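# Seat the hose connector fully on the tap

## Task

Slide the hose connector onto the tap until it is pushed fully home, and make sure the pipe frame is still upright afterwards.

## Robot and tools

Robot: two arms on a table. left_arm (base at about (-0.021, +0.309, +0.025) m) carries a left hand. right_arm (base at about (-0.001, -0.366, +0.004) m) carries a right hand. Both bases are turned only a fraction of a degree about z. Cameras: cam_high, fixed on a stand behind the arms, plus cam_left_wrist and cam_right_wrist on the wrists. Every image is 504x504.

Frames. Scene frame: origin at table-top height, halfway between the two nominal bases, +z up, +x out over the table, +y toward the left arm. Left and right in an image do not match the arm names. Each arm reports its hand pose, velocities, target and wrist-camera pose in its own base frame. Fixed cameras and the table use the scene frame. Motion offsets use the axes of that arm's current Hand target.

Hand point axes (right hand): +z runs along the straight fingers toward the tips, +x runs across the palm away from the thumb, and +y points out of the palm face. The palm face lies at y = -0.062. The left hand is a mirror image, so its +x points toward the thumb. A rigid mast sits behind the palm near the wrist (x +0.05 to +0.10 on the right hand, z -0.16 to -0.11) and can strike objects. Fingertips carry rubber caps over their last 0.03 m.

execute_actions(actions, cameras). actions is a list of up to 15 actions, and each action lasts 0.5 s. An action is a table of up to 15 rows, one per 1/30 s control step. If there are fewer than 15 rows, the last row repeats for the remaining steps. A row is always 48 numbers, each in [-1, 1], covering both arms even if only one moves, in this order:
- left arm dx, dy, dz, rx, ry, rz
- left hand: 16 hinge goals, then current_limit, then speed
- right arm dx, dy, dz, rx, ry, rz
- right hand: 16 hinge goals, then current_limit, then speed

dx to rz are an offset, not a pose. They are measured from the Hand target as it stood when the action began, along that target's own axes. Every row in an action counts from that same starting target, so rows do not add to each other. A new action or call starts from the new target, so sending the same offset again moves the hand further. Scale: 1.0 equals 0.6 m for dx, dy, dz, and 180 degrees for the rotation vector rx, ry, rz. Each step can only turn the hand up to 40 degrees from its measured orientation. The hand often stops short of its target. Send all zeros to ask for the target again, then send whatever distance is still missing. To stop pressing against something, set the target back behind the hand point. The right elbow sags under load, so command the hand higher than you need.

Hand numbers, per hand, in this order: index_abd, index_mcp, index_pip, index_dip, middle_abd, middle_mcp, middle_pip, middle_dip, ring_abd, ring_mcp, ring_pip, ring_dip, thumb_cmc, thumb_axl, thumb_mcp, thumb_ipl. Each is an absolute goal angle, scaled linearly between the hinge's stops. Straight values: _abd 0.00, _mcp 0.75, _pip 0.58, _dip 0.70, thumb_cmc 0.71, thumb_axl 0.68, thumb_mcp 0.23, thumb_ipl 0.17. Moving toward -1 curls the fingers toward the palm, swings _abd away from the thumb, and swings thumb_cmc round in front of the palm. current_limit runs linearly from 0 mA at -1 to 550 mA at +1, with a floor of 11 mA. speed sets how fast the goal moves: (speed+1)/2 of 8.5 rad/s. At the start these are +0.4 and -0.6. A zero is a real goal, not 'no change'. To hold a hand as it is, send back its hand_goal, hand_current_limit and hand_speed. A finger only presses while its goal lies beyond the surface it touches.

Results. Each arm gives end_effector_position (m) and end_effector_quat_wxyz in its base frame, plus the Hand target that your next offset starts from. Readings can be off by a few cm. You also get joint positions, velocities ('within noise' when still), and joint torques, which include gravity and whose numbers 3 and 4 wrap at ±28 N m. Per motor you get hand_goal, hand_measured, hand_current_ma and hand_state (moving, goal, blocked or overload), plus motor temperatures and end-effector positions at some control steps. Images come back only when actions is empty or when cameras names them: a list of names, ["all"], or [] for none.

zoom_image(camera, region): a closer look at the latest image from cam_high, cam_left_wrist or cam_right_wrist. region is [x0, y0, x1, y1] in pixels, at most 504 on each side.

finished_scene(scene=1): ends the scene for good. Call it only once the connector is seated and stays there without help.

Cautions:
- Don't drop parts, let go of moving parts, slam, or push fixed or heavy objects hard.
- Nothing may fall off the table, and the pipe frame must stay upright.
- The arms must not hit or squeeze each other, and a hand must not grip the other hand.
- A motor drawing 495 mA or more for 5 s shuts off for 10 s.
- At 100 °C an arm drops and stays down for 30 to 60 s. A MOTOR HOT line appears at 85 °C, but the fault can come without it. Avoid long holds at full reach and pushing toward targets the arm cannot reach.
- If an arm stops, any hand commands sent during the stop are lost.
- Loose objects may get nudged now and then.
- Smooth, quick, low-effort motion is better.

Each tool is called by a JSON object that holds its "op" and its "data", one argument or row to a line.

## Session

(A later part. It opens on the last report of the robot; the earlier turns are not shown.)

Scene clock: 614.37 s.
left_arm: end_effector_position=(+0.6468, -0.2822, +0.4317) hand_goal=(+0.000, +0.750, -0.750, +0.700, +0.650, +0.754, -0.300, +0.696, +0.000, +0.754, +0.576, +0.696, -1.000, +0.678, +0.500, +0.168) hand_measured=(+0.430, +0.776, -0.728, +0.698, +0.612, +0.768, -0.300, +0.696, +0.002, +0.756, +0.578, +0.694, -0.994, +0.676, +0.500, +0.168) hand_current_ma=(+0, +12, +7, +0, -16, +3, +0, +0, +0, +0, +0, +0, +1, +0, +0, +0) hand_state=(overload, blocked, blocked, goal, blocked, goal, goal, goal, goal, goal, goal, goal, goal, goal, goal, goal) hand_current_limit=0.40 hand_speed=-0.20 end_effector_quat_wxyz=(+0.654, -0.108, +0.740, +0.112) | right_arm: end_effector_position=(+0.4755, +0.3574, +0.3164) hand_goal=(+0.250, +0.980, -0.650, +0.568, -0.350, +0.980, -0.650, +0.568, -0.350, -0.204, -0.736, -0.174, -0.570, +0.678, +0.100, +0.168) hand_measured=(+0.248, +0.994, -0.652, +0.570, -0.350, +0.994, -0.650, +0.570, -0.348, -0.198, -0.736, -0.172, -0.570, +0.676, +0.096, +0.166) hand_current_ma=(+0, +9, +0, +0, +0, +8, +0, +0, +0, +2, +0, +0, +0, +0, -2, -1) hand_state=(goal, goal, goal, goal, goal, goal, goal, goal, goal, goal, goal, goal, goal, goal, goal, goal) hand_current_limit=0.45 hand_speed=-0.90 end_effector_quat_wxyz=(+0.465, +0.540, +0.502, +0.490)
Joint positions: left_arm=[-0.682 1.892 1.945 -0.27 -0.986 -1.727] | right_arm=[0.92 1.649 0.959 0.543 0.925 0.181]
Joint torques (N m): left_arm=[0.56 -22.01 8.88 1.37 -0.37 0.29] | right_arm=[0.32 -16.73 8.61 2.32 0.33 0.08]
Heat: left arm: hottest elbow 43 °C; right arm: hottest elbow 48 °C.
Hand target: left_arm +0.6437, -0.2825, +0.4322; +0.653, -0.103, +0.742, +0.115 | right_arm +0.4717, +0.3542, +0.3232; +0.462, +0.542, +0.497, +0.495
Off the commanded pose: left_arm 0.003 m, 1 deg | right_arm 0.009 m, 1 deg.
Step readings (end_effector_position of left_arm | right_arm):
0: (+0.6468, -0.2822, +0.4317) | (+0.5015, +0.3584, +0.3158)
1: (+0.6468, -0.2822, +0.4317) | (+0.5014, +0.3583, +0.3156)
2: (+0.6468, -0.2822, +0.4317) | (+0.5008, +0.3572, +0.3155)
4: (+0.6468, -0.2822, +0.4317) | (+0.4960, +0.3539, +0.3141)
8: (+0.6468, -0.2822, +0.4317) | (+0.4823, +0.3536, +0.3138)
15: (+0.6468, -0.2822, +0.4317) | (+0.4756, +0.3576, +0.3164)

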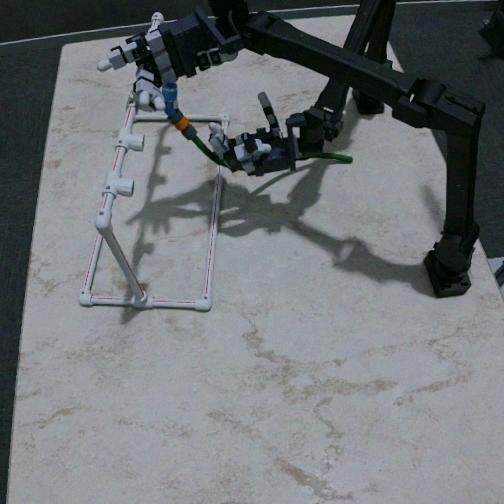

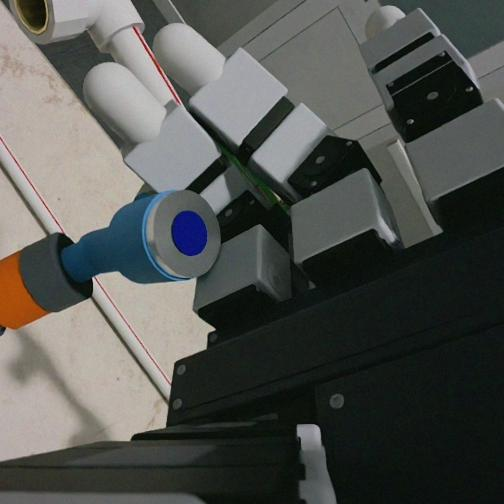

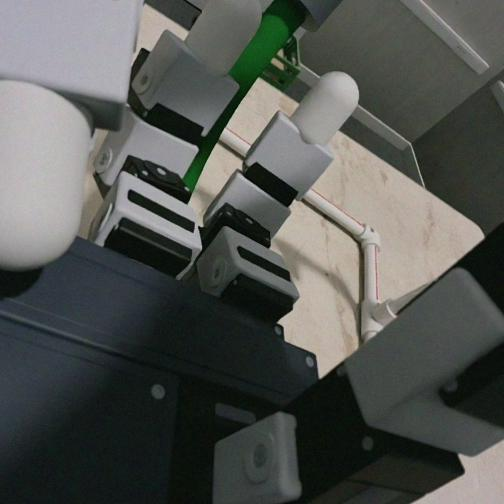

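{"op": "execute_actions", "data": {
  "actions": [
    [[0,0,0,0,0,0,0,0.75,-0.75,0.7,0.65,0.754,-0.3,0.696,0,0.754,0.576,0.696,-1,0.678,0.5,0.168,0.4,-0.2,-0.003,-0.0303,-0.0643,0,0,0,0.25,0.98,-0.65,0.568,-0.35,0.98,-0.65,0.568,-0.35,-0.205,-0.737,-0.174,-0.571,0.678,0.1,0.168,0.45,-0.9]]
  ],
  "cameras": ["cam_high","cam_left_wrist","cam_right_wrist"]
}}

{"op": "zoom_image", "data": {
  "camera": "cam_high",
  "region": [150, 78, 250, 178]
}}

Scene clock: 616.00 s.
left_arm: end_effector_position=(+0.6468, -0.2822, +0.4317) hand_goal=(+0.000, +0.750, -0.750, +0.700, +0.650, +0.754, -0.300, +0.696, +0.000, +0.754, +0.576, +0.696, -1.000, +0.678, +0.500, +0.168) hand_measured=(+0.430, +0.776, -0.728, +0.698, +0.612, +0.768, -0.300, +0.696, +0.002, +0.756, +0.578, +0.694, -0.994, +0.676, +0.500, +0.168) hand_current_ma=(+0, +12, +7, +0, -16, +3, +0, +0, +0, +0, +0, +0, +1, +0, +0, +0) hand_state=(overload, blocked, blocked, goal, blocked, goal, goal, goal, goal, goal, goal, goal, goal, goal, goal, goal) hand_current_limit=0.40 hand_speed=-0.20 end_effector_quat_wxyz=(+0.654, -0.108, +0.740, +0.112) | right_arm: end_effector_position=(+0.4347, +0.3600, +0.2970) hand_goal=(+0.250, +0.980, -0.650, +0.568, -0.350, +0.980, -0.650, +0.568, -0.350, -0.204, -0.736, -0.174, -0.570, +0.678, +0.100, +0.168) hand_measured=(+0.248, +0.994, -0.650, +0.570, -0.350, +0.994, -0.650, +0.570, -0.348, -0.198, -0.736, -0.172, -0.570, +0.676, +0.096, +0.166) hand_current_ma=(+0, +9, +0, +0, +0, +8, +0, +0, +0, +1, +0, +0, +0, +0, -2, -1) hand_state=(goal, goal, goal, goal, goal, goal, goal, goal, goal, goal, goal, goal, goal, goal, goal, goal) hand_current_limit=0.45 hand_speed=-0.90 end_effector_quat_wxyz=(+0.468, +0.536, +0.513, +0.480)
Joint positions: left_arm=[-0.682 1.892 1.945 -0.27 -0.986 -1.727] | right_arm=[0.992 1.625 0.877 0.56 0.993 0.193]
Joint torques (N m): left_arm=[0.5 -22.01 8.9 1.37 -0.38 0.3] | right_arm=[0.56 -15.74 8.38 3.28 0.38 0.16]
Heat: left arm: hottest elbow 43 °C; right arm: hottest elbow 48 °C.
Hand target: left_arm +0.6437, -0.2825, +0.4322; +0.653, -0.103, +0.742, +0.115 | right_arm +0.4317, +0.3543, +0.3082; +0.462, +0.542, +0.497, +0.495
Off the commanded pose: left_arm 0.003 m, 1 deg | right_arm 0.013 m, 3 deg.
Step readings (end_effector_position of left_arm | right_arm):
0: (+0.6468, -0.2822, +0.4317) | (+0.4755, +0.3574, +0.3164)
1: (+0.6468, -0.2822, +0.4317) | (+0.4752, +0.3570, +0.3161)
2: (+0.6468, -0.2822, +0.4317) | (+0.4728, +0.3562, +0.3154)
4: (+0.6468, -0.2822, +0.4317) | (+0.4643, +0.3521, +0.3106)
8: (+0.6468, -0.2822, +0.4317) | (+0.4456, +0.3534, +0.2984)
15: (+0.6468, -0.2822, +0.4317) | (+0.4350, +0.3608, +0.2955)

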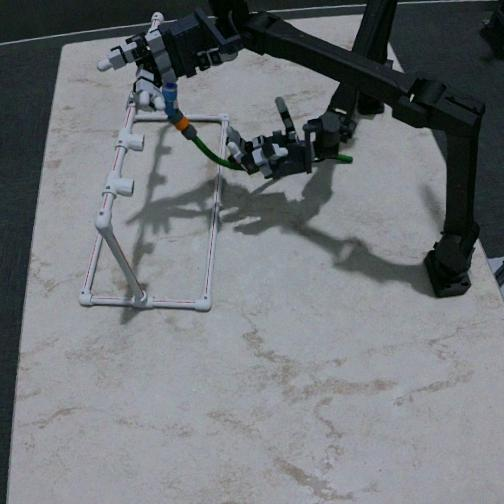

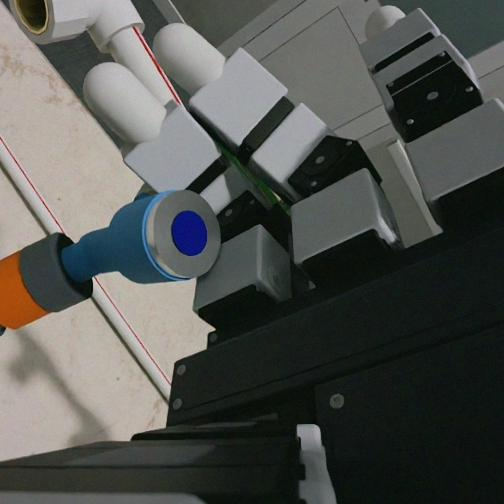

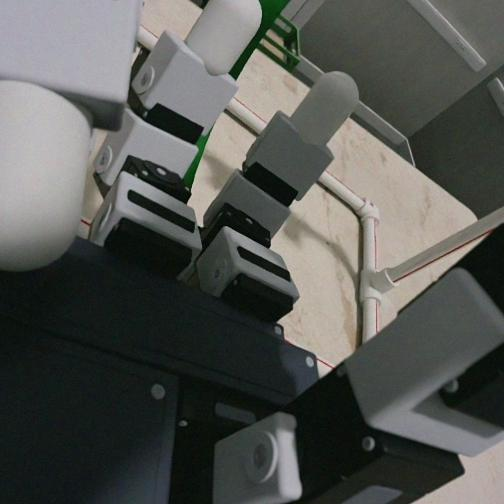

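Scaled by 5.040 from the camera's 504x504 image, which has a finer 720x720 frame.

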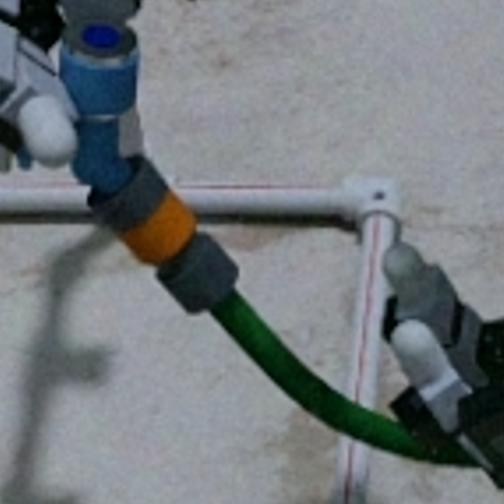

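{"op": "execute_actions", "data": {
  "actions": [
    [[0,0,0,0,0,0,0,0.75,-0.75,0.7,0.65,0.754,-0.3,0.696,0,0.754,0.576,0.696,-1,0.678,0.5,0.168,0.4,-0.2,-0.003,-0.0303,-0.0643,0,0,0,0.25,0.98,-0.65,0.568,-0.35,0.98,-0.65,0.568,-0.35,-0.205,-0.737,-0.174,-0.571,0.678,0.1,0.168,0.45,-0.9]],
    [[0,0,0,0,0,0,0,0.75,-0.75,0.7,0.65,0.754,-0.3,0.696,0,0.754,0.576,0.696,-1,0.678,0.5,0.168,0.4,-0.2,-0.003,-0.0303,-0.0643,0,0,0,0.25,0.98,-0.65,0.568,-0.35,0.98,-0.65,0.568,-0.35,-0.205,-0.737,-0.174,-0.571,0.678,0.1,0.168,0.45,-0.9]]
  ],
  "cameras": ["cam_high","cam_left_wrist","cam_right_wrist"]
}}

{"op": "zoom_image", "data": {
  "camera": "cam_high",
  "region": [150, 78, 300, 228]
}}

Scene clock: 617.90 s.
left_arm: end_effector_position=(+0.6468, -0.2822, +0.4317) hand_goal=(+0.000, +0.750, -0.750, +0.700, +0.650, +0.754, -0.300, +0.696, +0.000, +0.754, +0.576, +0.696, -1.000, +0.678, +0.500, +0.168) hand_measured=(+0.430, +0.776, -0.728, +0.698, +0.612, +0.768, -0.300, +0.696, +0.002, +0.756, +0.578, +0.694, -0.994, +0.676, +0.500, +0.168) hand_current_ma=(+0, +12, +7, +0, -16, +3, +0, +0, +0, +0, +0, +0, +1, +0, +0, +0) hand_state=(overload, blocked, blocked, goal, blocked, goal, goal, goal, goal, goal, goal, goal, goal, goal, goal, goal) hand_current_limit=0.40 hand_speed=-0.20 end_effector_quat_wxyz=(+0.654, -0.108, +0.740, +0.112) | right_arm: end_effector_position=(+0.3540, +0.3596, +0.2690) hand_goal=(+0.250, +0.980, -0.650, +0.568, -0.350, +0.980, -0.650, +0.568, -0.350, -0.204, -0.736, -0.174, -0.570, +0.678, +0.100, +0.168) hand_measured=(+0.248, +0.994, -0.650, +0.570, -0.350, +0.994, -0.650, +0.570, -0.348, -0.200, -0.736, -0.172, -0.570, +0.676, +0.096, +0.166) hand_current_ma=(+0, +9, +0, +0, +0, +8, +0, +0, +0, +1, +0, +0, +0, +0, -1, -1) hand_state=(goal, goal, goal, goal, goal, goal, goal, goal, goal, goal, goal, goal, goal, goal, goal, goal) hand_current_limit=0.45 hand_speed=-0.90 end_effector_quat_wxyz=(+0.470, +0.535, +0.512, +0.481)
Joint positions: left_arm=[-0.682 1.892 1.945 -0.27 -0.986 -1.727] | right_arm=[1.151 1.599 0.747 0.613 1.15 0.252]
Joint torques (N m): left_arm=[0.5 -22.01 8.88 1.37 -0.38 0.29] | right_arm=[0.15 -14.45 7.56 3.04 0.46 0.19]
Heat: left arm: hottest elbow 43 °C; right arm: hottest elbow 47 °C.
Hand target: left_arm +0.6437, -0.2825, +0.4322; +0.653, -0.103, +0.742, +0.115 | right_arm +0.3519, +0.3542, +0.2781; +0.462, +0.542, +0.497, +0.495
Off the commanded pose: left_arm 0.003 m, 1 deg | right_arm 0.011 m, 3 deg.
Step readings (end_effector_position of left_arm | right_arm):
0: (+0.6468, -0.2822, +0.4317) | (+0.4347, +0.3600, +0.2970)
1: (+0.6468, -0.2822, +0.4317) | (+0.4345, +0.3593, +0.2970)
2: (+0.6468, -0.2822, +0.4317) | (+0.4322, +0.3581, +0.2968)
4: (+0.6468, -0.2822, +0.4317) | (+0.4242, +0.3531, +0.2942)
8: (+0.6468, -0.2822, +0.4317) | (+0.4050, +0.3545, +0.2848)
15: (+0.6468, -0.2822, +0.4317) | (+0.3946, +0.3606, +0.2825)
16: (+0.6468, -0.2822, +0.4317) | (+0.3943, +0.3596, +0.2825)
17: (+0.6468, -0.2822, +0.4317) | (+0.3920, +0.3582, +0.2826)
19: (+0.6468, -0.2822, +0.4317) | (+0.3838, +0.3534, +0.2807)
23: (+0.6468, -0.2822, +0.4317) | (+0.3646, +0.3550, +0.2713)
30: (+0.6468, -0.2822, +0.4317) | (+0.3541, +0.3601, +0.2689)

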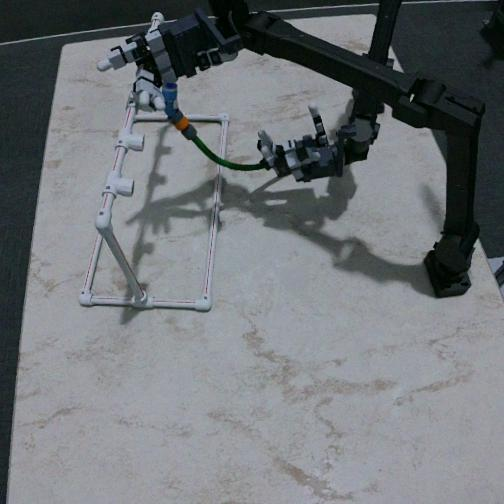

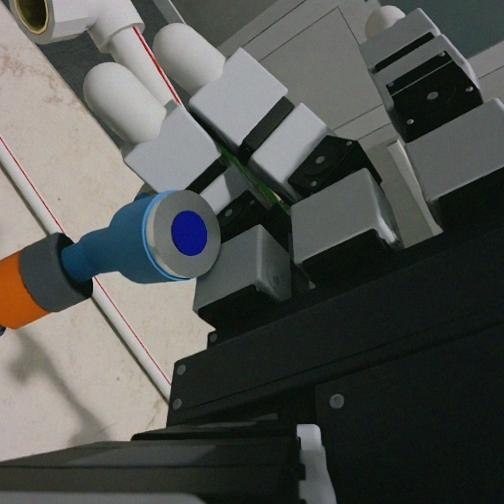

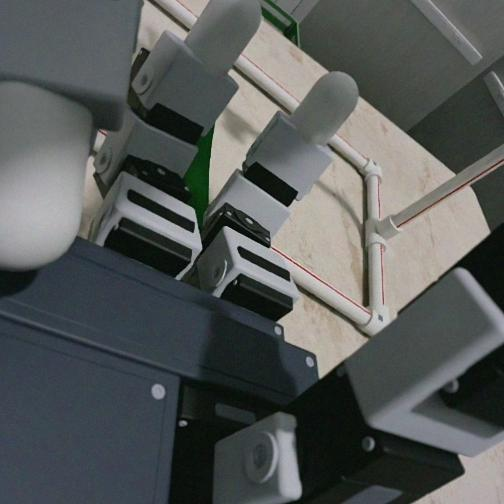

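Scaled by 3.360 from the camera's 504x504 image, which has a finer 720x720 frame.

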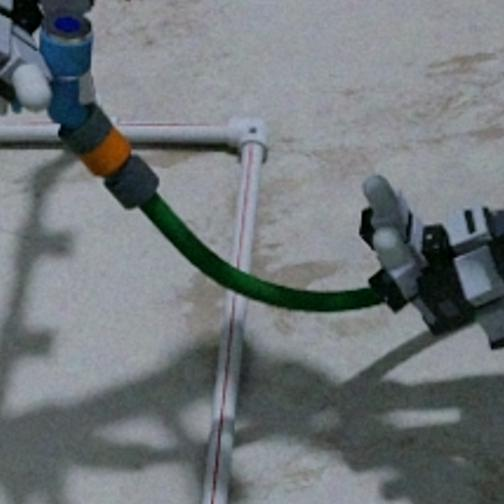

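{"op": "execute_actions", "data": {
  "actions": [
    [[0,0,0,0,0,0,0,0.75,-0.75,0.7,0.65,0.754,-0.3,0.696,0,0.754,0.576,0.696,-1,0.678,0.5,0.168,0.4,-0.2,-0.0057,-0.0688,-0.0278,0,0,0,0.25,0.98,-0.65,0.568,-0.35,0.98,-0.65,0.568,-0.35,-0.205,-0.737,-0.174,-0.571,0.678,0.1,0.168,0.45,-0.9]],
    [[0,0,0,0,0,0,0,0.75,-0.75,0.7,0.65,0.754,-0.3,0.696,0,0.754,0.576,0.696,-1,0.678,0.5,0.168,0.4,-0.2,-0.0057,-0.0688,-0.0278,0,0,0,0.25,0.98,-0.65,0.568,-0.35,0.98,-0.65,0.568,-0.35,-0.205,-0.737,-0.174,-0.571,0.678,0.1,0.168,0.45,-0.9]]
  ],
  "cameras": ["cam_high","cam_left_wrist","cam_right_wrist"]
}}

{"op": "zoom_image", "data": {
  "camera": "cam_high",
  "region": [150, 78, 350, 278]
}}

Scene clock: 620.13 s.
left_arm: end_effector_position=(+0.6468, -0.2822, +0.4317) hand_goal=(+0.000, +0.750, -0.750, +0.700, +0.650, +0.754, -0.300, +0.696, +0.000, +0.754, +0.576, +0.696, -1.000, +0.678, +0.500, +0.168) hand_measured=(+0.430, +0.776, -0.728, +0.698, +0.612, +0.768, -0.300, +0.696, +0.002, +0.756, +0.578, +0.694, -0.994, +0.676, +0.500, +0.168) hand_current_ma=(+0, +12, +7, +0, -16, +3, +0, +0, +0, +0, +0, +0, +1, +0, +0, +0) hand_state=(overload, blocked, blocked, goal, blocked, goal, goal, goal, goal, goal, goal, goal, goal, goal, goal, goal) hand_current_limit=0.40 hand_speed=-0.20 end_effector_quat_wxyz=(+0.654, -0.108, +0.740, +0.112) | right_arm: end_effector_position=(+0.3129, +0.3535, +0.2033) hand_goal=(+0.250, +0.980, -0.650, +0.568, -0.350, +0.980, -0.650, +0.568, -0.350, -0.204, -0.736, -0.174, -0.570, +0.678, +0.100, +0.168) hand_measured=(+0.248, +0.994, -0.650, +0.570, -0.350, +0.994, -0.650, +0.570, -0.348, -0.200, -0.736, -0.172, -0.570, +0.676, +0.096, +0.166) hand_current_ma=(+0, +8, +0, +0, +0, +8, +0, +0, +0, +1, +0, +0, +0, +0, -1, -1) hand_state=(goal, goal, goal, goal, goal, goal, goal, goal, goal, goal, goal, goal, goal, goal, goal, goal) hand_current_limit=0.45 hand_speed=-0.90 end_effector_quat_wxyz=(+0.465, +0.541, +0.501, +0.491)
Joint positions: left_arm=[-0.682 1.892 1.945 -0.27 -0.986 -1.727] | right_arm=[1.238 1.745 0.666 0.811 1.238 0.319]
Joint torques (N m): left_arm=[0.56 -22.07 8.88 1.37 -0.38 0.29] | right_arm=[0.32 -11.46 6.04 3.11 0.5 0.1]
Heat: left arm: hottest elbow 43 °C; right arm: hottest elbow 47 °C.
Hand target: left_arm +0.6437, -0.2825, +0.4322; +0.653, -0.103, +0.742, +0.115 | right_arm +0.3118, +0.3542, +0.1984; +0.462, +0.542, +0.497, +0.495
Off the commanded pose: left_arm 0.003 m, 1 deg | right_arm 0.005 m, 1 deg.
Step readings (end_effector_position of left_arm | right_arm):
0: (+0.6468, -0.2822, +0.4317) | (+0.3540, +0.3596, +0.2689)
1: (+0.6468, -0.2822, +0.4317) | (+0.3539, +0.3591, +0.2690)
2: (+0.6468, -0.2822, +0.4317) | (+0.3527, +0.3575, +0.2692)
4: (+0.6468, -0.2822, +0.4317) | (+0.3478, +0.3528, +0.2679)
8: (+0.6468, -0.2822, +0.4317) | (+0.3381, +0.3513, +0.2561)
15: (+0.6468, -0.2822, +0.4317) | (+0.3335, +0.3542, +0.2440)
16: (+0.6468, -0.2822, +0.4317) | (+0.3332, +0.3536, +0.2441)
17: (+0.6468, -0.2822, +0.4317) | (+0.3318, +0.3528, +0.2441)
19: (+0.6468, -0.2822, +0.4317) | (+0.3278, +0.3508, +0.2388)
23: (+0.6468, -0.2822, +0.4317) | (+0.3186, +0.3524, +0.2152)
30: (+0.6468, -0.2822, +0.4317) | (+0.3132, +0.3542, +0.2019)

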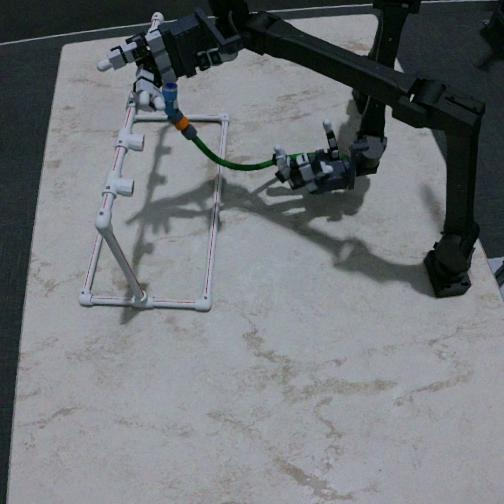

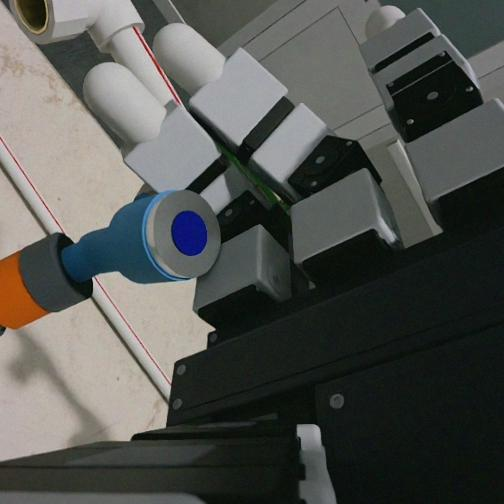

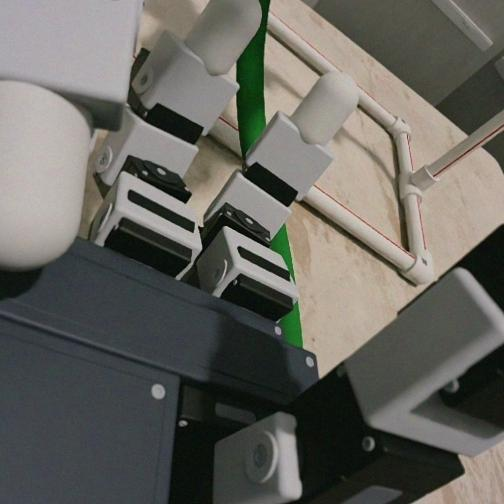

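Scaled by 2.520 from the camera's 504x504 image, which has a finer 720x720 frame.

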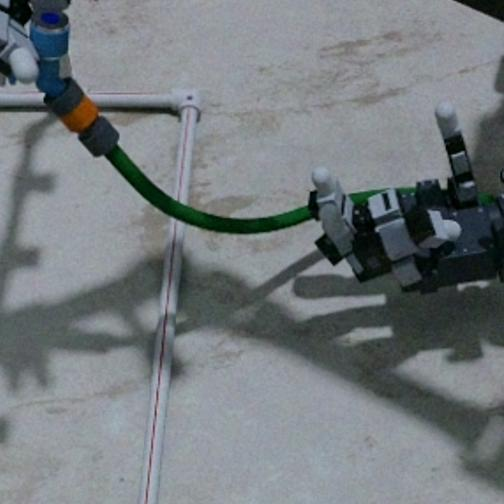

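{"op": "execute_actions", "data": {
  "actions": [
    [[0,0,0,0,0,0,0,0.75,-0.75,0.7,0.65,0.754,-0.3,0.696,0,0.754,0.576,0.696,-1,0.678,0.5,0.168,0.4,-0.2,0.0033,0.047,-0.0373,0,0,0,0.25,0.98,-0.65,0.568,-0.35,0.98,-0.65,0.568,-0.35,-0.205,-0.737,-0.174,-0.571,0.678,0.1,0.168,0.45,-0.9]],
    [[0,0,0,0,0,0,0,0.75,-0.75,0.7,0.65,0.754,-0.3,0.696,0,0.754,0.576,0.696,-1,0.678,0.5,0.168,0.4,-0.2,0.0033,0.047,-0.0373,0,0,0,0.25,0.98,-0.65,0.568,-0.35,0.98,-0.65,0.568,-0.35,-0.205,-0.737,-0.174,-0.571,0.678,0.1,0.168,0.45,-0.9]]
  ],
  "cameras": ["cam_high","cam_left_wrist","cam_right_wrist"]
}}

{"op": "zoom_image", "data": {
  "camera": "cam_high",
  "region": [150, 78, 350, 278]
}}

Scene clock: 622.47 s.
left_arm: end_effector_position=(+0.6468, -0.2822, +0.4317) hand_goal=(+0.000, +0.750, -0.750, +0.700, +0.650, +0.754, -0.300, +0.696, +0.000, +0.754, +0.576, +0.696, -1.000, +0.678, +0.500, +0.168) hand_measured=(+0.430, +0.776, -0.728, +0.698, +0.612, +0.768, -0.300, +0.696, +0.002, +0.756, +0.578, +0.694, -0.994, +0.676, +0.500, +0.168) hand_current_ma=(+0, +12, +7, +0, -16, +3, +0, +0, +0, +0, +0, +0, +1, +0, +0, +0) hand_state=(overload, blocked, blocked, goal, blocked, goal, goal, goal, goal, goal, goal, goal, goal, goal, goal, goal) hand_current_limit=0.40 hand_speed=-0.20 end_effector_quat_wxyz=(+0.654, -0.108, +0.740, +0.112) | right_arm: end_effector_position=(+0.2733, +0.3522, +0.2518) hand_goal=(+0.250, +0.980, -0.650, +0.568, -0.350, +0.980, -0.650, +0.568, -0.350, -0.204, -0.736, -0.174, -0.570, +0.678, +0.100, +0.168) hand_measured=(+0.248, +0.994, -0.650, +0.570, -0.350, +0.994, -0.650, +0.570, -0.348, -0.200, -0.736, -0.172, -0.570, +0.676, +0.096, +0.166) hand_current_ma=(+0, +8, +0, +0, +0, +8, +0, +0, +0, +1, +0, +0, +0, +0, -1, -1) hand_state=(goal, goal, goal, goal, goal, goal, goal, goal, goal, goal, goal, goal, goal, goal, goal, goal) hand_current_limit=0.45 hand_speed=-0.90 end_effector_quat_wxyz=(+0.469, +0.537, +0.503, +0.489)
Joint positions: left_arm=[-0.682 1.892 1.945 -0.27 -0.986 -1.727] | right_arm=[1.331 1.568 0.659 0.562 1.329 0.393]
Joint torques (N m): left_arm=[0.56 -22.01 8.88 1.36 -0.37 0.29] | right_arm=[0.32 -12.69 8.1 1.47 0.59 0.11]
Heat: left arm: hottest elbow 43 °C; right arm: hottest elbow 47 °C.
Hand target: left_arm +0.6437, -0.2825, +0.4322; +0.653, -0.103, +0.742, +0.115 | right_arm +0.2717, +0.3541, +0.2584; +0.462, +0.542, +0.497, +0.495
Off the commanded pose: left_arm 0.003 m, 1 deg | right_arm 0.007 m, 1 deg.
Step readings (end_effector_position of left_arm | right_arm):
0: (+0.6468, -0.2822, +0.4317) | (+0.3129, +0.3535, +0.2033)
1: (+0.6468, -0.2822, +0.4317) | (+0.3129, +0.3531, +0.2033)
2: (+0.6468, -0.2822, +0.4317) | (+0.3117, +0.3527, +0.2037)
4: (+0.6468, -0.2822, +0.4317) | (+0.3080, +0.3522, +0.2057)
8: (+0.6468, -0.2822, +0.4317) | (+0.2992, +0.3539, +0.2169)
15: (+0.6468, -0.2822, +0.4317) | (+0.2936, +0.3552, +0.2257)
16: (+0.6468, -0.2822, +0.4317) | (+0.2936, +0.3550, +0.2255)
17: (+0.6468, -0.2822, +0.4317) | (+0.2924, +0.3548, +0.2259)
19: (+0.6468, -0.2822, +0.4317) | (+0.2885, +0.3537, +0.2304)
23: (+0.6468, -0.2822, +0.4317) | (+0.2791, +0.3533, +0.2478)
30: (+0.6468, -0.2822, +0.4317) | (+0.2731, +0.3533, +0.2542)

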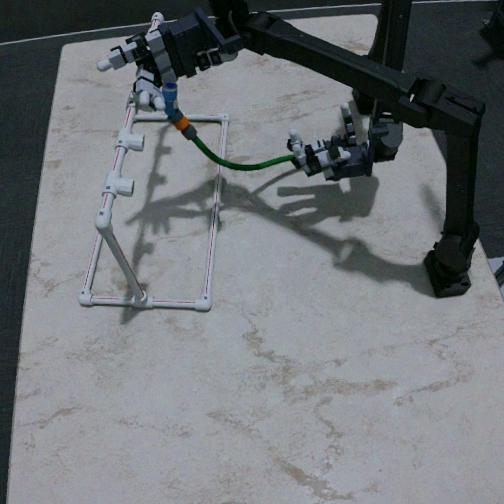

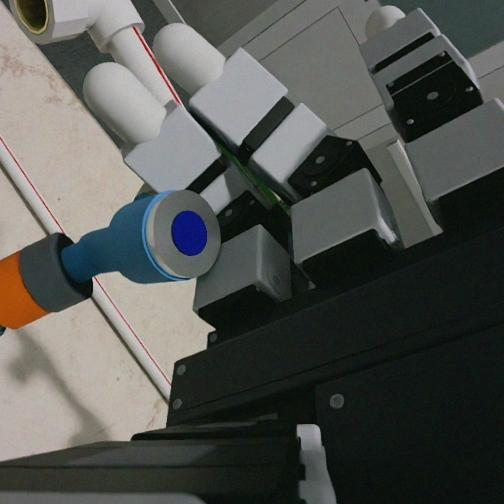

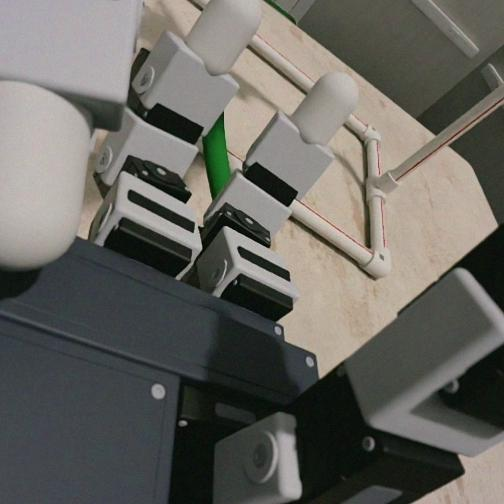

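Scaled by 2.520 from the camera's 504x504 image, which has a finer 720x720 frame.

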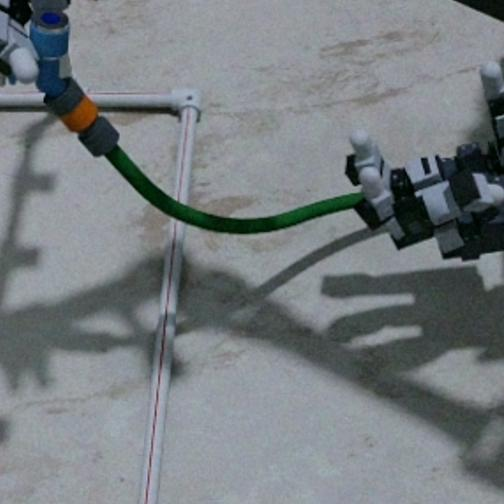

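{"op": "execute_actions", "data": {
  "actions": [
    [[0,0,0,0,0,0,0,0.75,-0.75,0.7,0.65,0.754,-0.3,0.696,0,0.754,0.576,0.696,-1,0.678,0.5,0.168,0.4,-0.2,0.0033,0.047,-0.0373,0,0,0,0.25,0.98,-0.65,0.568,-0.35,0.98,-0.65,0.568,-0.35,-0.205,-0.737,-0.174,-0.571,0.678,0.1,0.168,0.45,-0.9]],
    [[0,0,0,0,0,0,0,0.75,-0.75,0.7,0.65,0.754,-0.3,0.696,0,0.754,0.576,0.696,-1,0.678,0.5,0.168,0.4,-0.2,0.0033,0.047,-0.0373,0,0,0,0.25,0.98,-0.65,0.568,-0.35,0.98,-0.65,0.568,-0.35,-0.205,-0.737,-0.174,-0.571,0.678,0.1,0.168,0.45,-0.9]]
  ],
  "cameras": ["cam_high","cam_right_wrist"]
}}

{"op": "zoom_image", "data": {
  "camera": "cam_high",
  "region": [150, 78, 390, 318]
}}

Scene clock: 627.83 s.
left_arm: end_effector_position=(+0.6468, -0.2822, +0.4317) hand_goal=(+0.000, +0.750, -0.750, +0.700, +0.650, +0.754, -0.300, +0.696, +0.000, +0.754, +0.576, +0.696, -1.000, +0.678, +0.500, +0.168) hand_measured=(+0.430, +0.776, -0.728, +0.698, +0.612, +0.768, -0.300, +0.696, +0.002, +0.756, +0.578, +0.694, -0.994, +0.676, +0.500, +0.168) hand_current_ma=(+0, +12, +7, +0, -16, +3, +0, +0, +0, +0, +0, +0, +1, +0, +0, +0) hand_state=(overload, blocked, blocked, goal, blocked, goal, goal, goal, goal, goal, goal, goal, goal, goal, goal, goal) hand_current_limit=0.40 hand_speed=-0.20 end_effector_quat_wxyz=(+0.654, -0.108, +0.740, +0.112) | right_arm: end_effector_position=(+0.2327, +0.3451, +0.2991) hand_goal=(+0.250, +0.980, -0.650, +0.568, -0.350, +0.980, -0.650, +0.568, -0.350, -0.204, -0.736, -0.174, -0.570, +0.678, +0.100, +0.168) hand_measured=(+0.248, +0.994, -0.650, +0.570, -0.350, +0.994, -0.650, +0.570, -0.348, -0.200, -0.736, -0.172, -0.570, +0.676, +0.096, +0.166) hand_current_ma=(+0, +8, +0, +0, +0, +8, +0, +0, +0, +1, +0, +0, +0, +0, -1, -1) hand_state=(goal, goal, goal, goal, goal, goal, goal, goal, goal, goal, goal, goal, goal, goal, goal, goal) hand_current_limit=0.45 hand_speed=-0.90 end_effector_quat_wxyz=(+0.478, +0.527, +0.511, +0.483)
Joint positions: left_arm=[-0.682 1.892 1.945 -0.27 -0.986 -1.727] | right_arm=[1.429 1.394 0.682 0.18 1.419 0.546]
Joint torques (N m): left_arm=[0.5 -22.01 8.88 1.37 -0.38 0.29] | right_arm=[0.5 -10.81 12.42 1.31 0.8 0.17]
Heat: left arm: hottest shoulder 43 °C; right arm: hottest elbow 46 °C.
Hand target: left_arm +0.6437, -0.2825, +0.4322; +0.653, -0.103, +0.742, +0.115 | right_arm +0.2318, +0.3541, +0.3185; +0.462, +0.542, +0.497, +0.495
Off the commanded pose: left_arm 0.003 m, 1 deg | right_arm 0.021 m, 3 deg.
Step readings (end_effector_position of left_arm | right_arm):
0: (+0.6468, -0.2822, +0.4317) | (+0.2733, +0.3522, +0.2518)
1: (+0.6468, -0.2822, +0.4317) | (+0.2732, +0.3520, +0.2518)
2: (+0.6468, -0.2822, +0.4317) | (+0.2719, +0.3517, +0.2524)
4: (+0.6468, -0.2822, +0.4317) | (+0.2678, +0.3506, +0.2571)
8: (+0.6468, -0.2822, +0.4317) | (+0.2579, +0.3496, +0.2728)
15: (+0.6468, -0.2822, +0.4317) | (+0.2525, +0.3486, +0.2766)
16: (+0.6468, -0.2822, +0.4317) | (+0.2524, +0.3483, +0.2761)
17: (+0.6468, -0.2822, +0.4317) | (+0.2510, +0.3480, +0.2764)
19: (+0.6468, -0.2822, +0.4317) | (+0.2469, +0.3465, +0.2800)
23: (+0.6468, -0.2822, +0.4317) | (+0.2371, +0.3446, +0.2932)
30: (+0.6468, -0.2822, +0.4317) | (+0.2327, +0.3471, +0.3020)
Images, in order (width x height): cam_high 504x504, cam_right_wrist 504x504.

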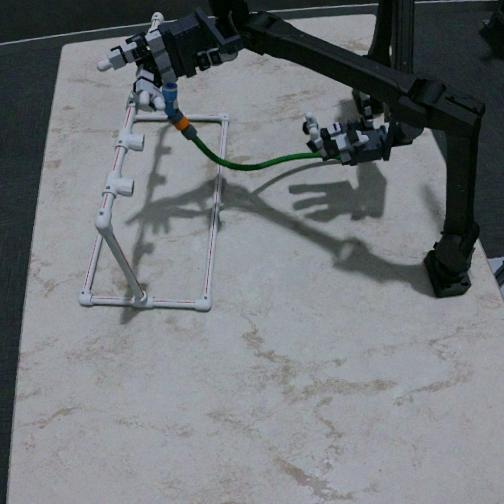

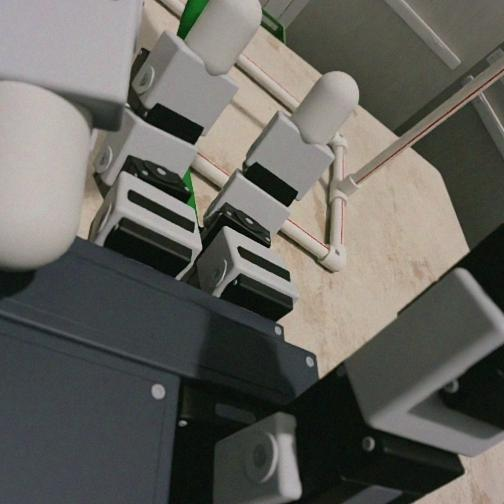

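Scaled by 2.100 from the camera's 504x504 image, which has a finer 720x720 frame.

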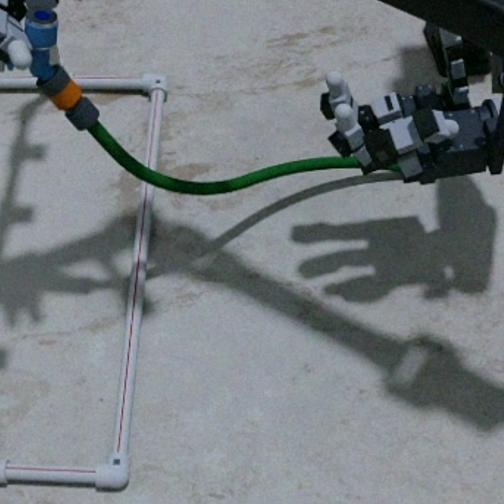

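{"op": "execute_actions", "data": {
  "actions": [
    [[0,0,0,0,0,0,0,0.75,-0.75,0.7,0.65,0.754,-0.3,0.696,0,0.754,0.576,0.696,-1,0.678,0.5,0.168,0.4,-0.2,0.0064,0.0827,-0.0068,0,0,0,0.25,0.98,-0.65,0.568,-0.35,0.98,-0.65,0.568,-0.35,-0.205,-0.737,-0.174,-0.571,0.678,0.1,0.168,0.45,-0.9]]
  ],
  "cameras": ["cam_high","cam_right_wrist"]
}}

{"op": "zoom_image", "data": {
  "camera": "cam_high",
  "region": [150, 78, 390, 318]
}}

Scene clock: 629.53 s.
left_arm: end_effector_position=(+0.6468, -0.2822, +0.4317) hand_goal=(+0.000, +0.750, -0.750, +0.700, +0.650, +0.754, -0.300, +0.696, +0.000, +0.754, +0.576, +0.696, -1.000, +0.678, +0.500, +0.168) hand_measured=(+0.430, +0.776, -0.728, +0.698, +0.612, +0.768, -0.300, +0.696, +0.002, +0.756, +0.578, +0.694, -0.994, +0.676, +0.500, +0.168) hand_current_ma=(+0, +12, +7, +0, -16, +3, +0, +0, +0, +0, +0, +0, +1, +0, +0, +0) hand_state=(overload, blocked, blocked, goal, blocked, goal, goal, goal, goal, goal, goal, goal, goal, goal, goal, goal) hand_current_limit=0.40 hand_speed=-0.20 end_effector_quat_wxyz=(+0.654, -0.108, +0.740, +0.112) | right_arm: end_effector_position=(+0.2327, +0.3436, +0.3510) hand_goal=(+0.250, +0.980, -0.650, +0.568, -0.350, +0.980, -0.650, +0.568, -0.350, -0.204, -0.736, -0.174, -0.570, +0.678, +0.100, +0.168) hand_measured=(+0.248, +0.994, -0.650, +0.570, -0.350, +0.994, -0.650, +0.570, -0.348, -0.200, -0.736, -0.172, -0.570, +0.676, +0.096, +0.166) hand_current_ma=(+0, +8, +0, +0, +0, +8, +0, +0, +0, +1, +0, +0, +0, +0, -1, -1) hand_state=(goal, goal, goal, goal, goal, goal, goal, goal, goal, goal, goal, goal, goal, goal, goal, goal) hand_current_limit=0.45 hand_speed=-0.90 end_effector_quat_wxyz=(+0.476, +0.530, +0.508, +0.484)
Joint positions: left_arm=[-0.682 1.892 1.945 -0.27 -0.986 -1.727] | right_arm=[1.429 1.292 0.758 -0.01 1.421 0.569]
Joint torques (N m): left_arm=[0.5 -22.01 8.9 1.36 -0.38 0.3] | right_arm=[0.56 -8.88 13.79 1.32 0.73 0.14]
Heat: left arm: hottest shoulder 43 °C; right arm: hottest elbow 46 °C.
Hand target: left_arm +0.6437, -0.2825, +0.4322; +0.653, -0.103, +0.742, +0.115 | right_arm +0.2318, +0.3541, +0.3683; +0.462, +0.542, +0.497, +0.495
Off the commanded pose: left_arm 0.003 m, 1 deg | right_arm 0.020 m, 3 deg.
Step readings (end_effector_position of left_arm | right_arm):
0: (+0.6468, -0.2822, +0.4317) | (+0.2327, +0.3450, +0.2991)
1: (+0.6468, -0.2822, +0.4317) | (+0.2328, +0.3452, +0.2991)
2: (+0.6468, -0.2822, +0.4317) | (+0.2328, +0.3453, +0.3001)
4: (+0.6468, -0.2822, +0.4317) | (+0.2326, +0.3446, +0.3071)
8: (+0.6468, -0.2822, +0.4317) | (+0.2320, +0.3408, +0.3341)
15: (+0.6468, -0.2822, +0.4317) | (+0.2325, +0.3446, +0.3543)
Images, in order (width x height): cam_high 504x504, cam_right_wrist 504x504.

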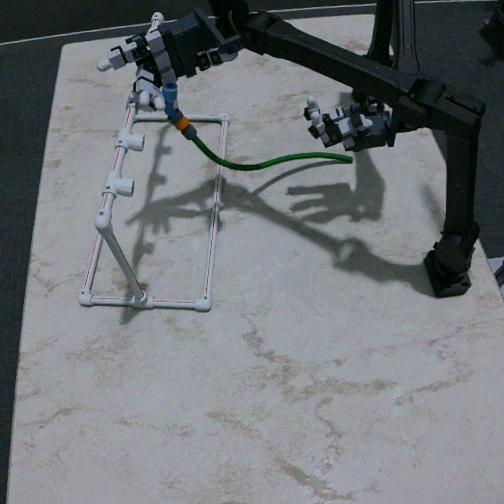

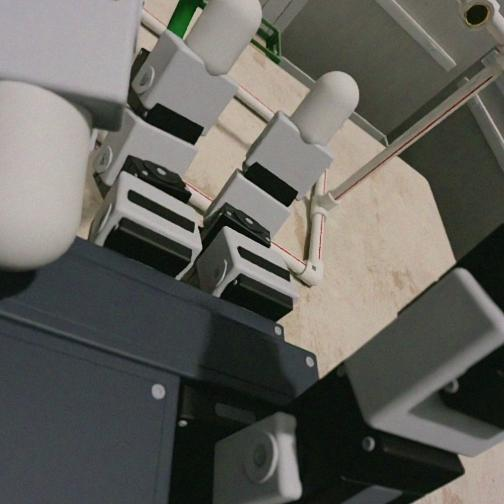

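Scaled by 2.100 from the camera's 504x504 image, which has a finer 720x720 frame.

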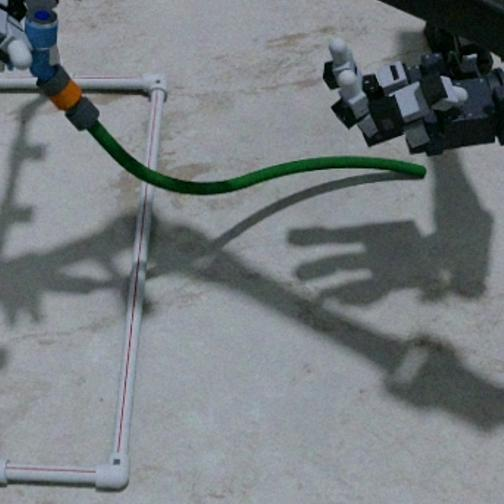

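{"op": "execute_actions", "data": {
  "actions": [
    [[-0.0031,-0.0076,0.0236,0,0,0,0,0.75,-0.75,0.7,0.65,0.754,-0.3,0.696,0,0.754,0.576,0.696,-1,0.678,0.5,0.168,0.4,-0.2,0,0,0,0,0,0,0.25,0.98,-0.65,0.568,-0.35,0.98,-0.65,0.568,-0.35,-0.205,-0.737,-0.174,-0.571,0.678,0.1,0.168,0.45,-0.9]],
    [[-0.0551,0.002,-0.0066,0,0,0,0,0.75,-0.75,0.7,0.65,0.754,-0.3,0.696,0,0.754,0.576,0.696,-1,0.678,0.5,0.168,0.4,-0.2,0,0,0,0,0,0,0.25,0.98,-0.65,0.568,-0.35,0.98,-0.65,0.568,-0.35,-0.205,-0.737,-0.174,-0.571,0.678,0.1,0.168,0.45,-0.9]]
  ],
  "cameras": ["cam_high","cam_left_wrist"]
}}

{"op": "zoom_image", "data": {
  "camera": "cam_high",
  "region": [80, 30, 240, 190]
}}

Scene clock: 631.53 s.
left_arm: end_effector_position=(+0.6520, -0.2824, +0.4408) hand_goal=(+0.000, +0.750, -0.750, +0.700, +0.650, +0.754, -0.300, +0.696, +0.000, +0.754, +0.576, +0.696, -1.000, +0.678, +0.500, +0.168) hand_measured=(+0.474, +0.752, -0.748, +0.698, +0.640, +0.760, -0.300, +0.696, +0.002, +0.756, +0.578, +0.694, -0.994, +0.676, +0.500, +0.168) hand_current_ma=(+0, +0, +0, +0, -1, +0, +0, +0, +0, +0, +0, +0, +1, +0, +0, +0) hand_state=(overload, goal, goal, goal, goal, goal, goal, goal, goal, goal, goal, goal, goal, goal, goal, goal) hand_current_limit=0.40 hand_speed=-0.20 end_effector_quat_wxyz=(+0.642, -0.091, +0.752, +0.123) | right_arm: end_effector_position=(+0.2330, +0.3430, +0.3505) hand_goal=(+0.250, +0.980, -0.650, +0.568, -0.350, +0.980, -0.650, +0.568, -0.350, -0.204, -0.736, -0.174, -0.570, +0.678, +0.100, +0.168) hand_measured=(+0.248, +0.994, -0.650, +0.570, -0.350, +0.994, -0.650, +0.570, -0.348, -0.200, -0.736, -0.172, -0.570, +0.676, +0.096, +0.166) hand_current_ma=(+0, +8, +0, +0, +0, +8, +0, +0, +0, +1, +0, +0, +0, +0, -1, -1) hand_state=(goal, goal, goal, goal, goal, goal, goal, goal, goal, goal, goal, goal, goal, goal, goal, goal) hand_current_limit=0.45 hand_speed=-0.90 end_effector_quat_wxyz=(+0.476, +0.533, +0.508, +0.481)
Joint positions: left_arm=[-0.677 1.91 2.008 -0.359 -0.97 -1.719] | right_arm=[1.429 1.292 0.77 -0.077 1.421 0.623]
Joint torques (N m): left_arm=[1.14 -20.84 15.57 1.09 -0.46 0.3] | right_arm=[0.56 -9.05 13.86 1.39 0.79 0.12]
Heat: left arm: hottest shoulder 43 °C; right arm: hottest elbow 47 °C.
Hand target: left_arm +0.6587, -0.2826, +0.4656; +0.653, -0.103, +0.742, +0.115 | right_arm +0.2318, +0.3541, +0.3684; +0.462, +0.542, +0.497, +0.495
Off the commanded pose: left_arm 0.026 m, 2 deg | right_arm 0.021 m, 3 deg.
Step readings (end_effector_position of left_arm | right_arm):
0: (+0.6468, -0.2822, +0.4317) | (+0.2327, +0.3435, +0.3510)
1: (+0.6469, -0.2822, +0.4317) | (+0.2327, +0.3435, +0.3509)
2: (+0.6473, -0.2823, +0.4317) | (+0.2327, +0.3435, +0.3508)
4: (+0.6483, -0.2819, +0.4315) | (+0.2329, +0.3436, +0.3507)
8: (+0.6496, -0.2815, +0.4307) | (+0.2328, +0.3437, +0.3506)
15: (+0.6507, -0.2816, +0.4286) | (+0.2329, +0.3435, +0.3506)
16: (+0.6506, -0.2816, +0.4286) | (+0.2329, +0.3435, +0.3506)
17: (+0.6509, -0.2815, +0.4292) | (+0.2330, +0.3435, +0.3506)
19: (+0.6514, -0.2820, +0.4302) | (+0.2330, +0.3434, +0.3505)
23: (+0.6522, -0.2826, +0.4324) | (+0.2330, +0.3433, +0.3505)
30: (+0.6522, -0.2826, +0.4382) | (+0.2330, +0.3431, +0.3504)
Images, in order (width x height): cam_high 504x504, cam_left_wrist 504x504.

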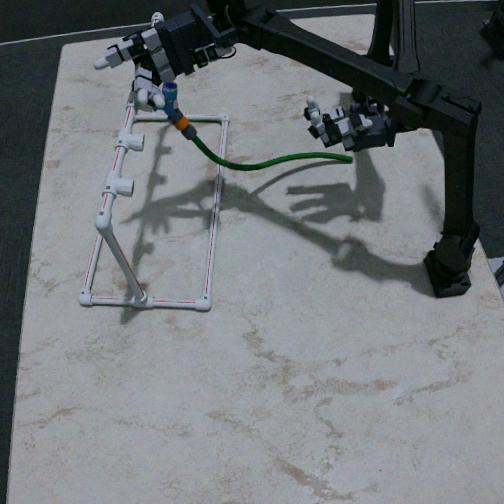

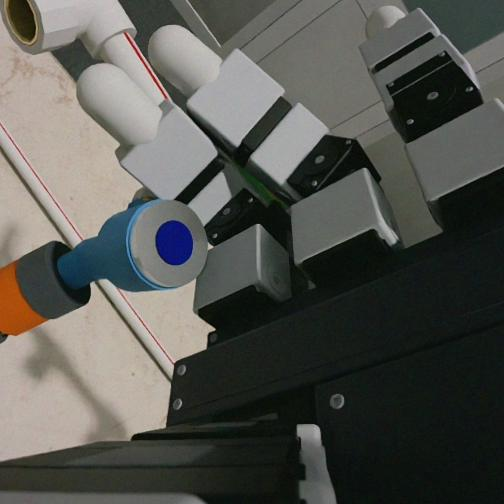

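Scaled by 3.150 from the camera's 504x504 image, which has a finer 720x720 frame.

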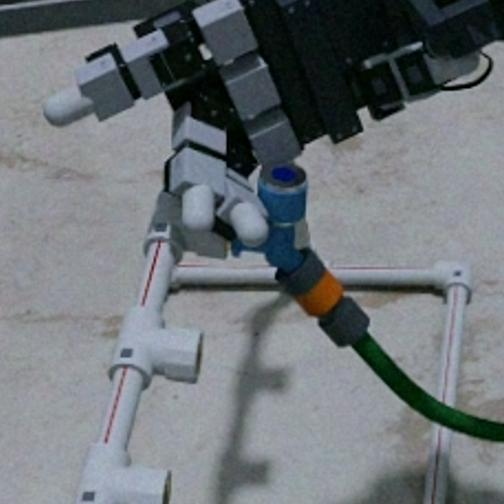

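{"op": "execute_actions", "data": {
  "actions": [
    [[-0.0826,0.003,-0.0099,0,0,0,0,0.75,-0.75,0.7,0.65,0.754,-0.3,0.696,0,0.754,0.576,0.696,-1,0.678,0.5,0.168,0.4,-0.2,0,0,0,0,0,0,0.25,0.98,-0.65,0.568,-0.35,0.98,-0.65,0.568,-0.35,-0.205,-0.737,-0.174,-0.571,0.678,0.1,0.168,0.45,-0.9]],
    [[-0.0826,0.003,-0.0099,0,0,0,0,0.75,-0.75,0.7,0.65,0.754,-0.3,0.696,0,0.754,0.576,0.696,-1,0.678,0.5,0.168,0.4,-0.2,0,0,0,0,0,0,0.25,0.98,-0.65,0.568,-0.35,0.98,-0.65,0.568,-0.35,-0.205,-0.737,-0.174,-0.571,0.678,0.1,0.168,0.45,-0.9]]
  ],
  "cameras": ["cam_high","cam_left_wrist"]
}}

{"op": "zoom_image", "data": {
  "camera": "cam_high",
  "region": [80, 30, 240, 190]
}}

Scene clock: 633.60 s.
left_arm: end_effector_position=(+0.6596, -0.2881, +0.5410) hand_goal=(+0.000, +0.750, -0.750, +0.700, +0.650, +0.754, -0.300, +0.696, +0.000, +0.754, +0.576, +0.696, -1.000, +0.678, +0.500, +0.168) hand_measured=(+0.476, +0.752, -0.748, +0.698, +0.642, +0.760, -0.300, +0.696, +0.002, +0.756, +0.578, +0.694, -0.994, +0.676, +0.500, +0.168) hand_current_ma=(+0, +0, +0, +0, -1, +0, +0, +0, +0, +0, +0, +0, +1, +0, +0, +0) hand_state=(overload, goal, goal, goal, goal, goal, goal, goal, goal, goal, goal, goal, goal, goal, goal, goal) hand_current_limit=0.40 hand_speed=-0.20 end_effector_quat_wxyz=(+0.644, -0.083, +0.750, +0.125) | right_arm: end_effector_position=(+0.2331, +0.3427, +0.3500) hand_goal=(+0.250, +0.980, -0.650, +0.568, -0.350, +0.980, -0.650, +0.568, -0.350, -0.204, -0.736, -0.174, -0.570, +0.678, +0.100, +0.168) hand_measured=(+0.248, +0.994, -0.650, +0.570, -0.350, +0.994, -0.650, +0.570, -0.348, -0.200, -0.736, -0.172, -0.570, +0.676, +0.096, +0.166) hand_current_ma=(+0, +8, +0, +0, +0, +8, +0, +0, +0, +1, +0, +0, +0, +0, -1, -1) hand_state=(goal, goal, goal, goal, goal, goal, goal, goal, goal, goal, goal, goal, goal, goal, goal, goal) hand_current_limit=0.45 hand_speed=-0.90 end_effector_quat_wxyz=(+0.476, +0.533, +0.508, +0.481)
Joint positions: left_arm=[-0.677 2.04 2.476 -0.681 -0.965 -1.692] | right_arm=[1.429 1.292 0.77 -0.084 1.421 0.629]
Joint torques (N m): left_arm=[1.2 -21.95 14.58 1.25 -0.48 0.2] | right_arm=[0.73 -9.05 13.97 1.28 0.79 0.14]
Heat: left arm: hottest shoulder 43 °C; right arm: hottest elbow 46 °C.
Hand target: left_arm +0.6589, -0.2825, +0.5655; +0.653, -0.103, +0.742, +0.115 | right_arm +0.2318, +0.3540, +0.3684; +0.462, +0.542, +0.497, +0.495
Off the commanded pose: left_arm 0.025 m, 3 deg | right_arm 0.022 m, 3 deg.
Step readings (end_effector_position of left_arm | right_arm):
0: (+0.6521, -0.2825, +0.4405) | (+0.2330, +0.3430, +0.3505)
1: (+0.6520, -0.2824, +0.4410) | (+0.2330, +0.3430, +0.3505)
2: (+0.6522, -0.2825, +0.4420) | (+0.2330, +0.3430, +0.3504)
4: (+0.6531, -0.2832, +0.4481) | (+0.2330, +0.3430, +0.3504)
8: (+0.6526, -0.2827, +0.4694) | (+0.2330, +0.3429, +0.3502)
15: (+0.6495, -0.2802, +0.5025) | (+0.2330, +0.3428, +0.3501)
16: (+0.6494, -0.2801, +0.5049) | (+0.2330, +0.3428, +0.3501)
17: (+0.6497, -0.2803, +0.5076) | (+0.2330, +0.3428, +0.3501)
19: (+0.6518, -0.2819, +0.5146) | (+0.2330, +0.3428, +0.3501)
23: (+0.6539, -0.2835, +0.5296) | (+0.2330, +0.3428, +0.3500)
30: (+0.6539, -0.2835, +0.5494) | (+0.2330, +0.3428, +0.3500)
Images, in order (width x height): cam_high 504x504, cam_left_wrist 504x504.

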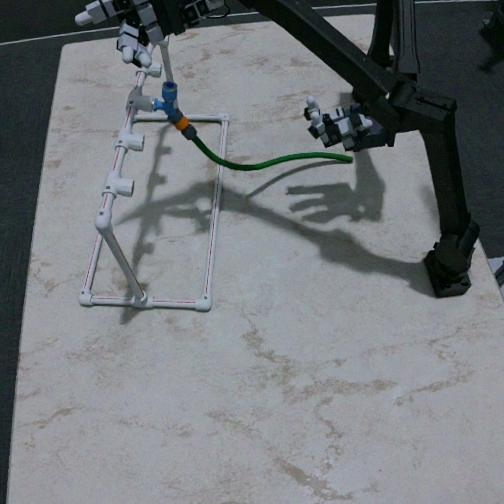

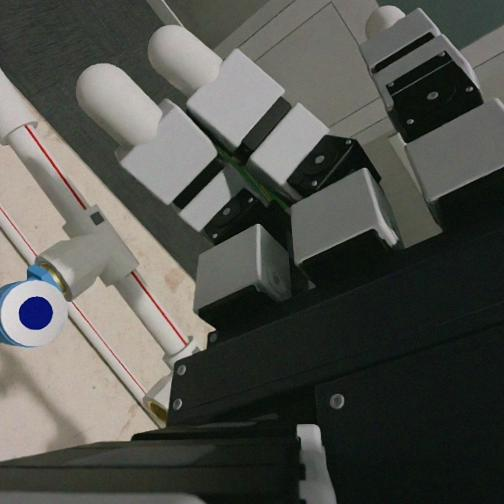

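Scaled by 3.150 from the camera's 504x504 image, which has a finer 720x720 frame.

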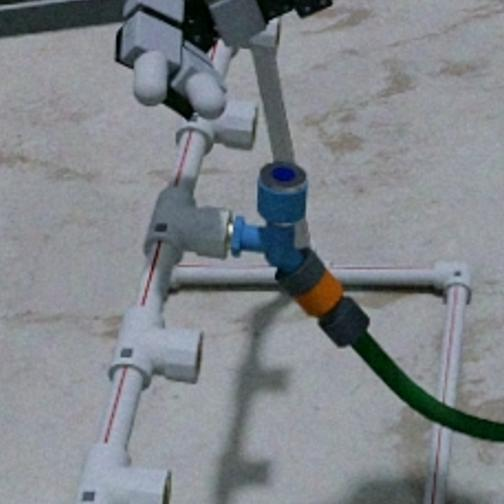

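{"op": "zoom_image", "data": {
  "camera": "cam_high",
  "region": [150, 75, 210, 145]
}}

Scaled by 7.200 from the camera's 504x504 image, which has a finer 720x720 frame.

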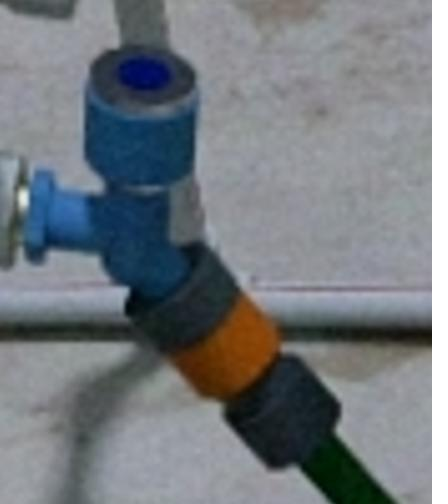

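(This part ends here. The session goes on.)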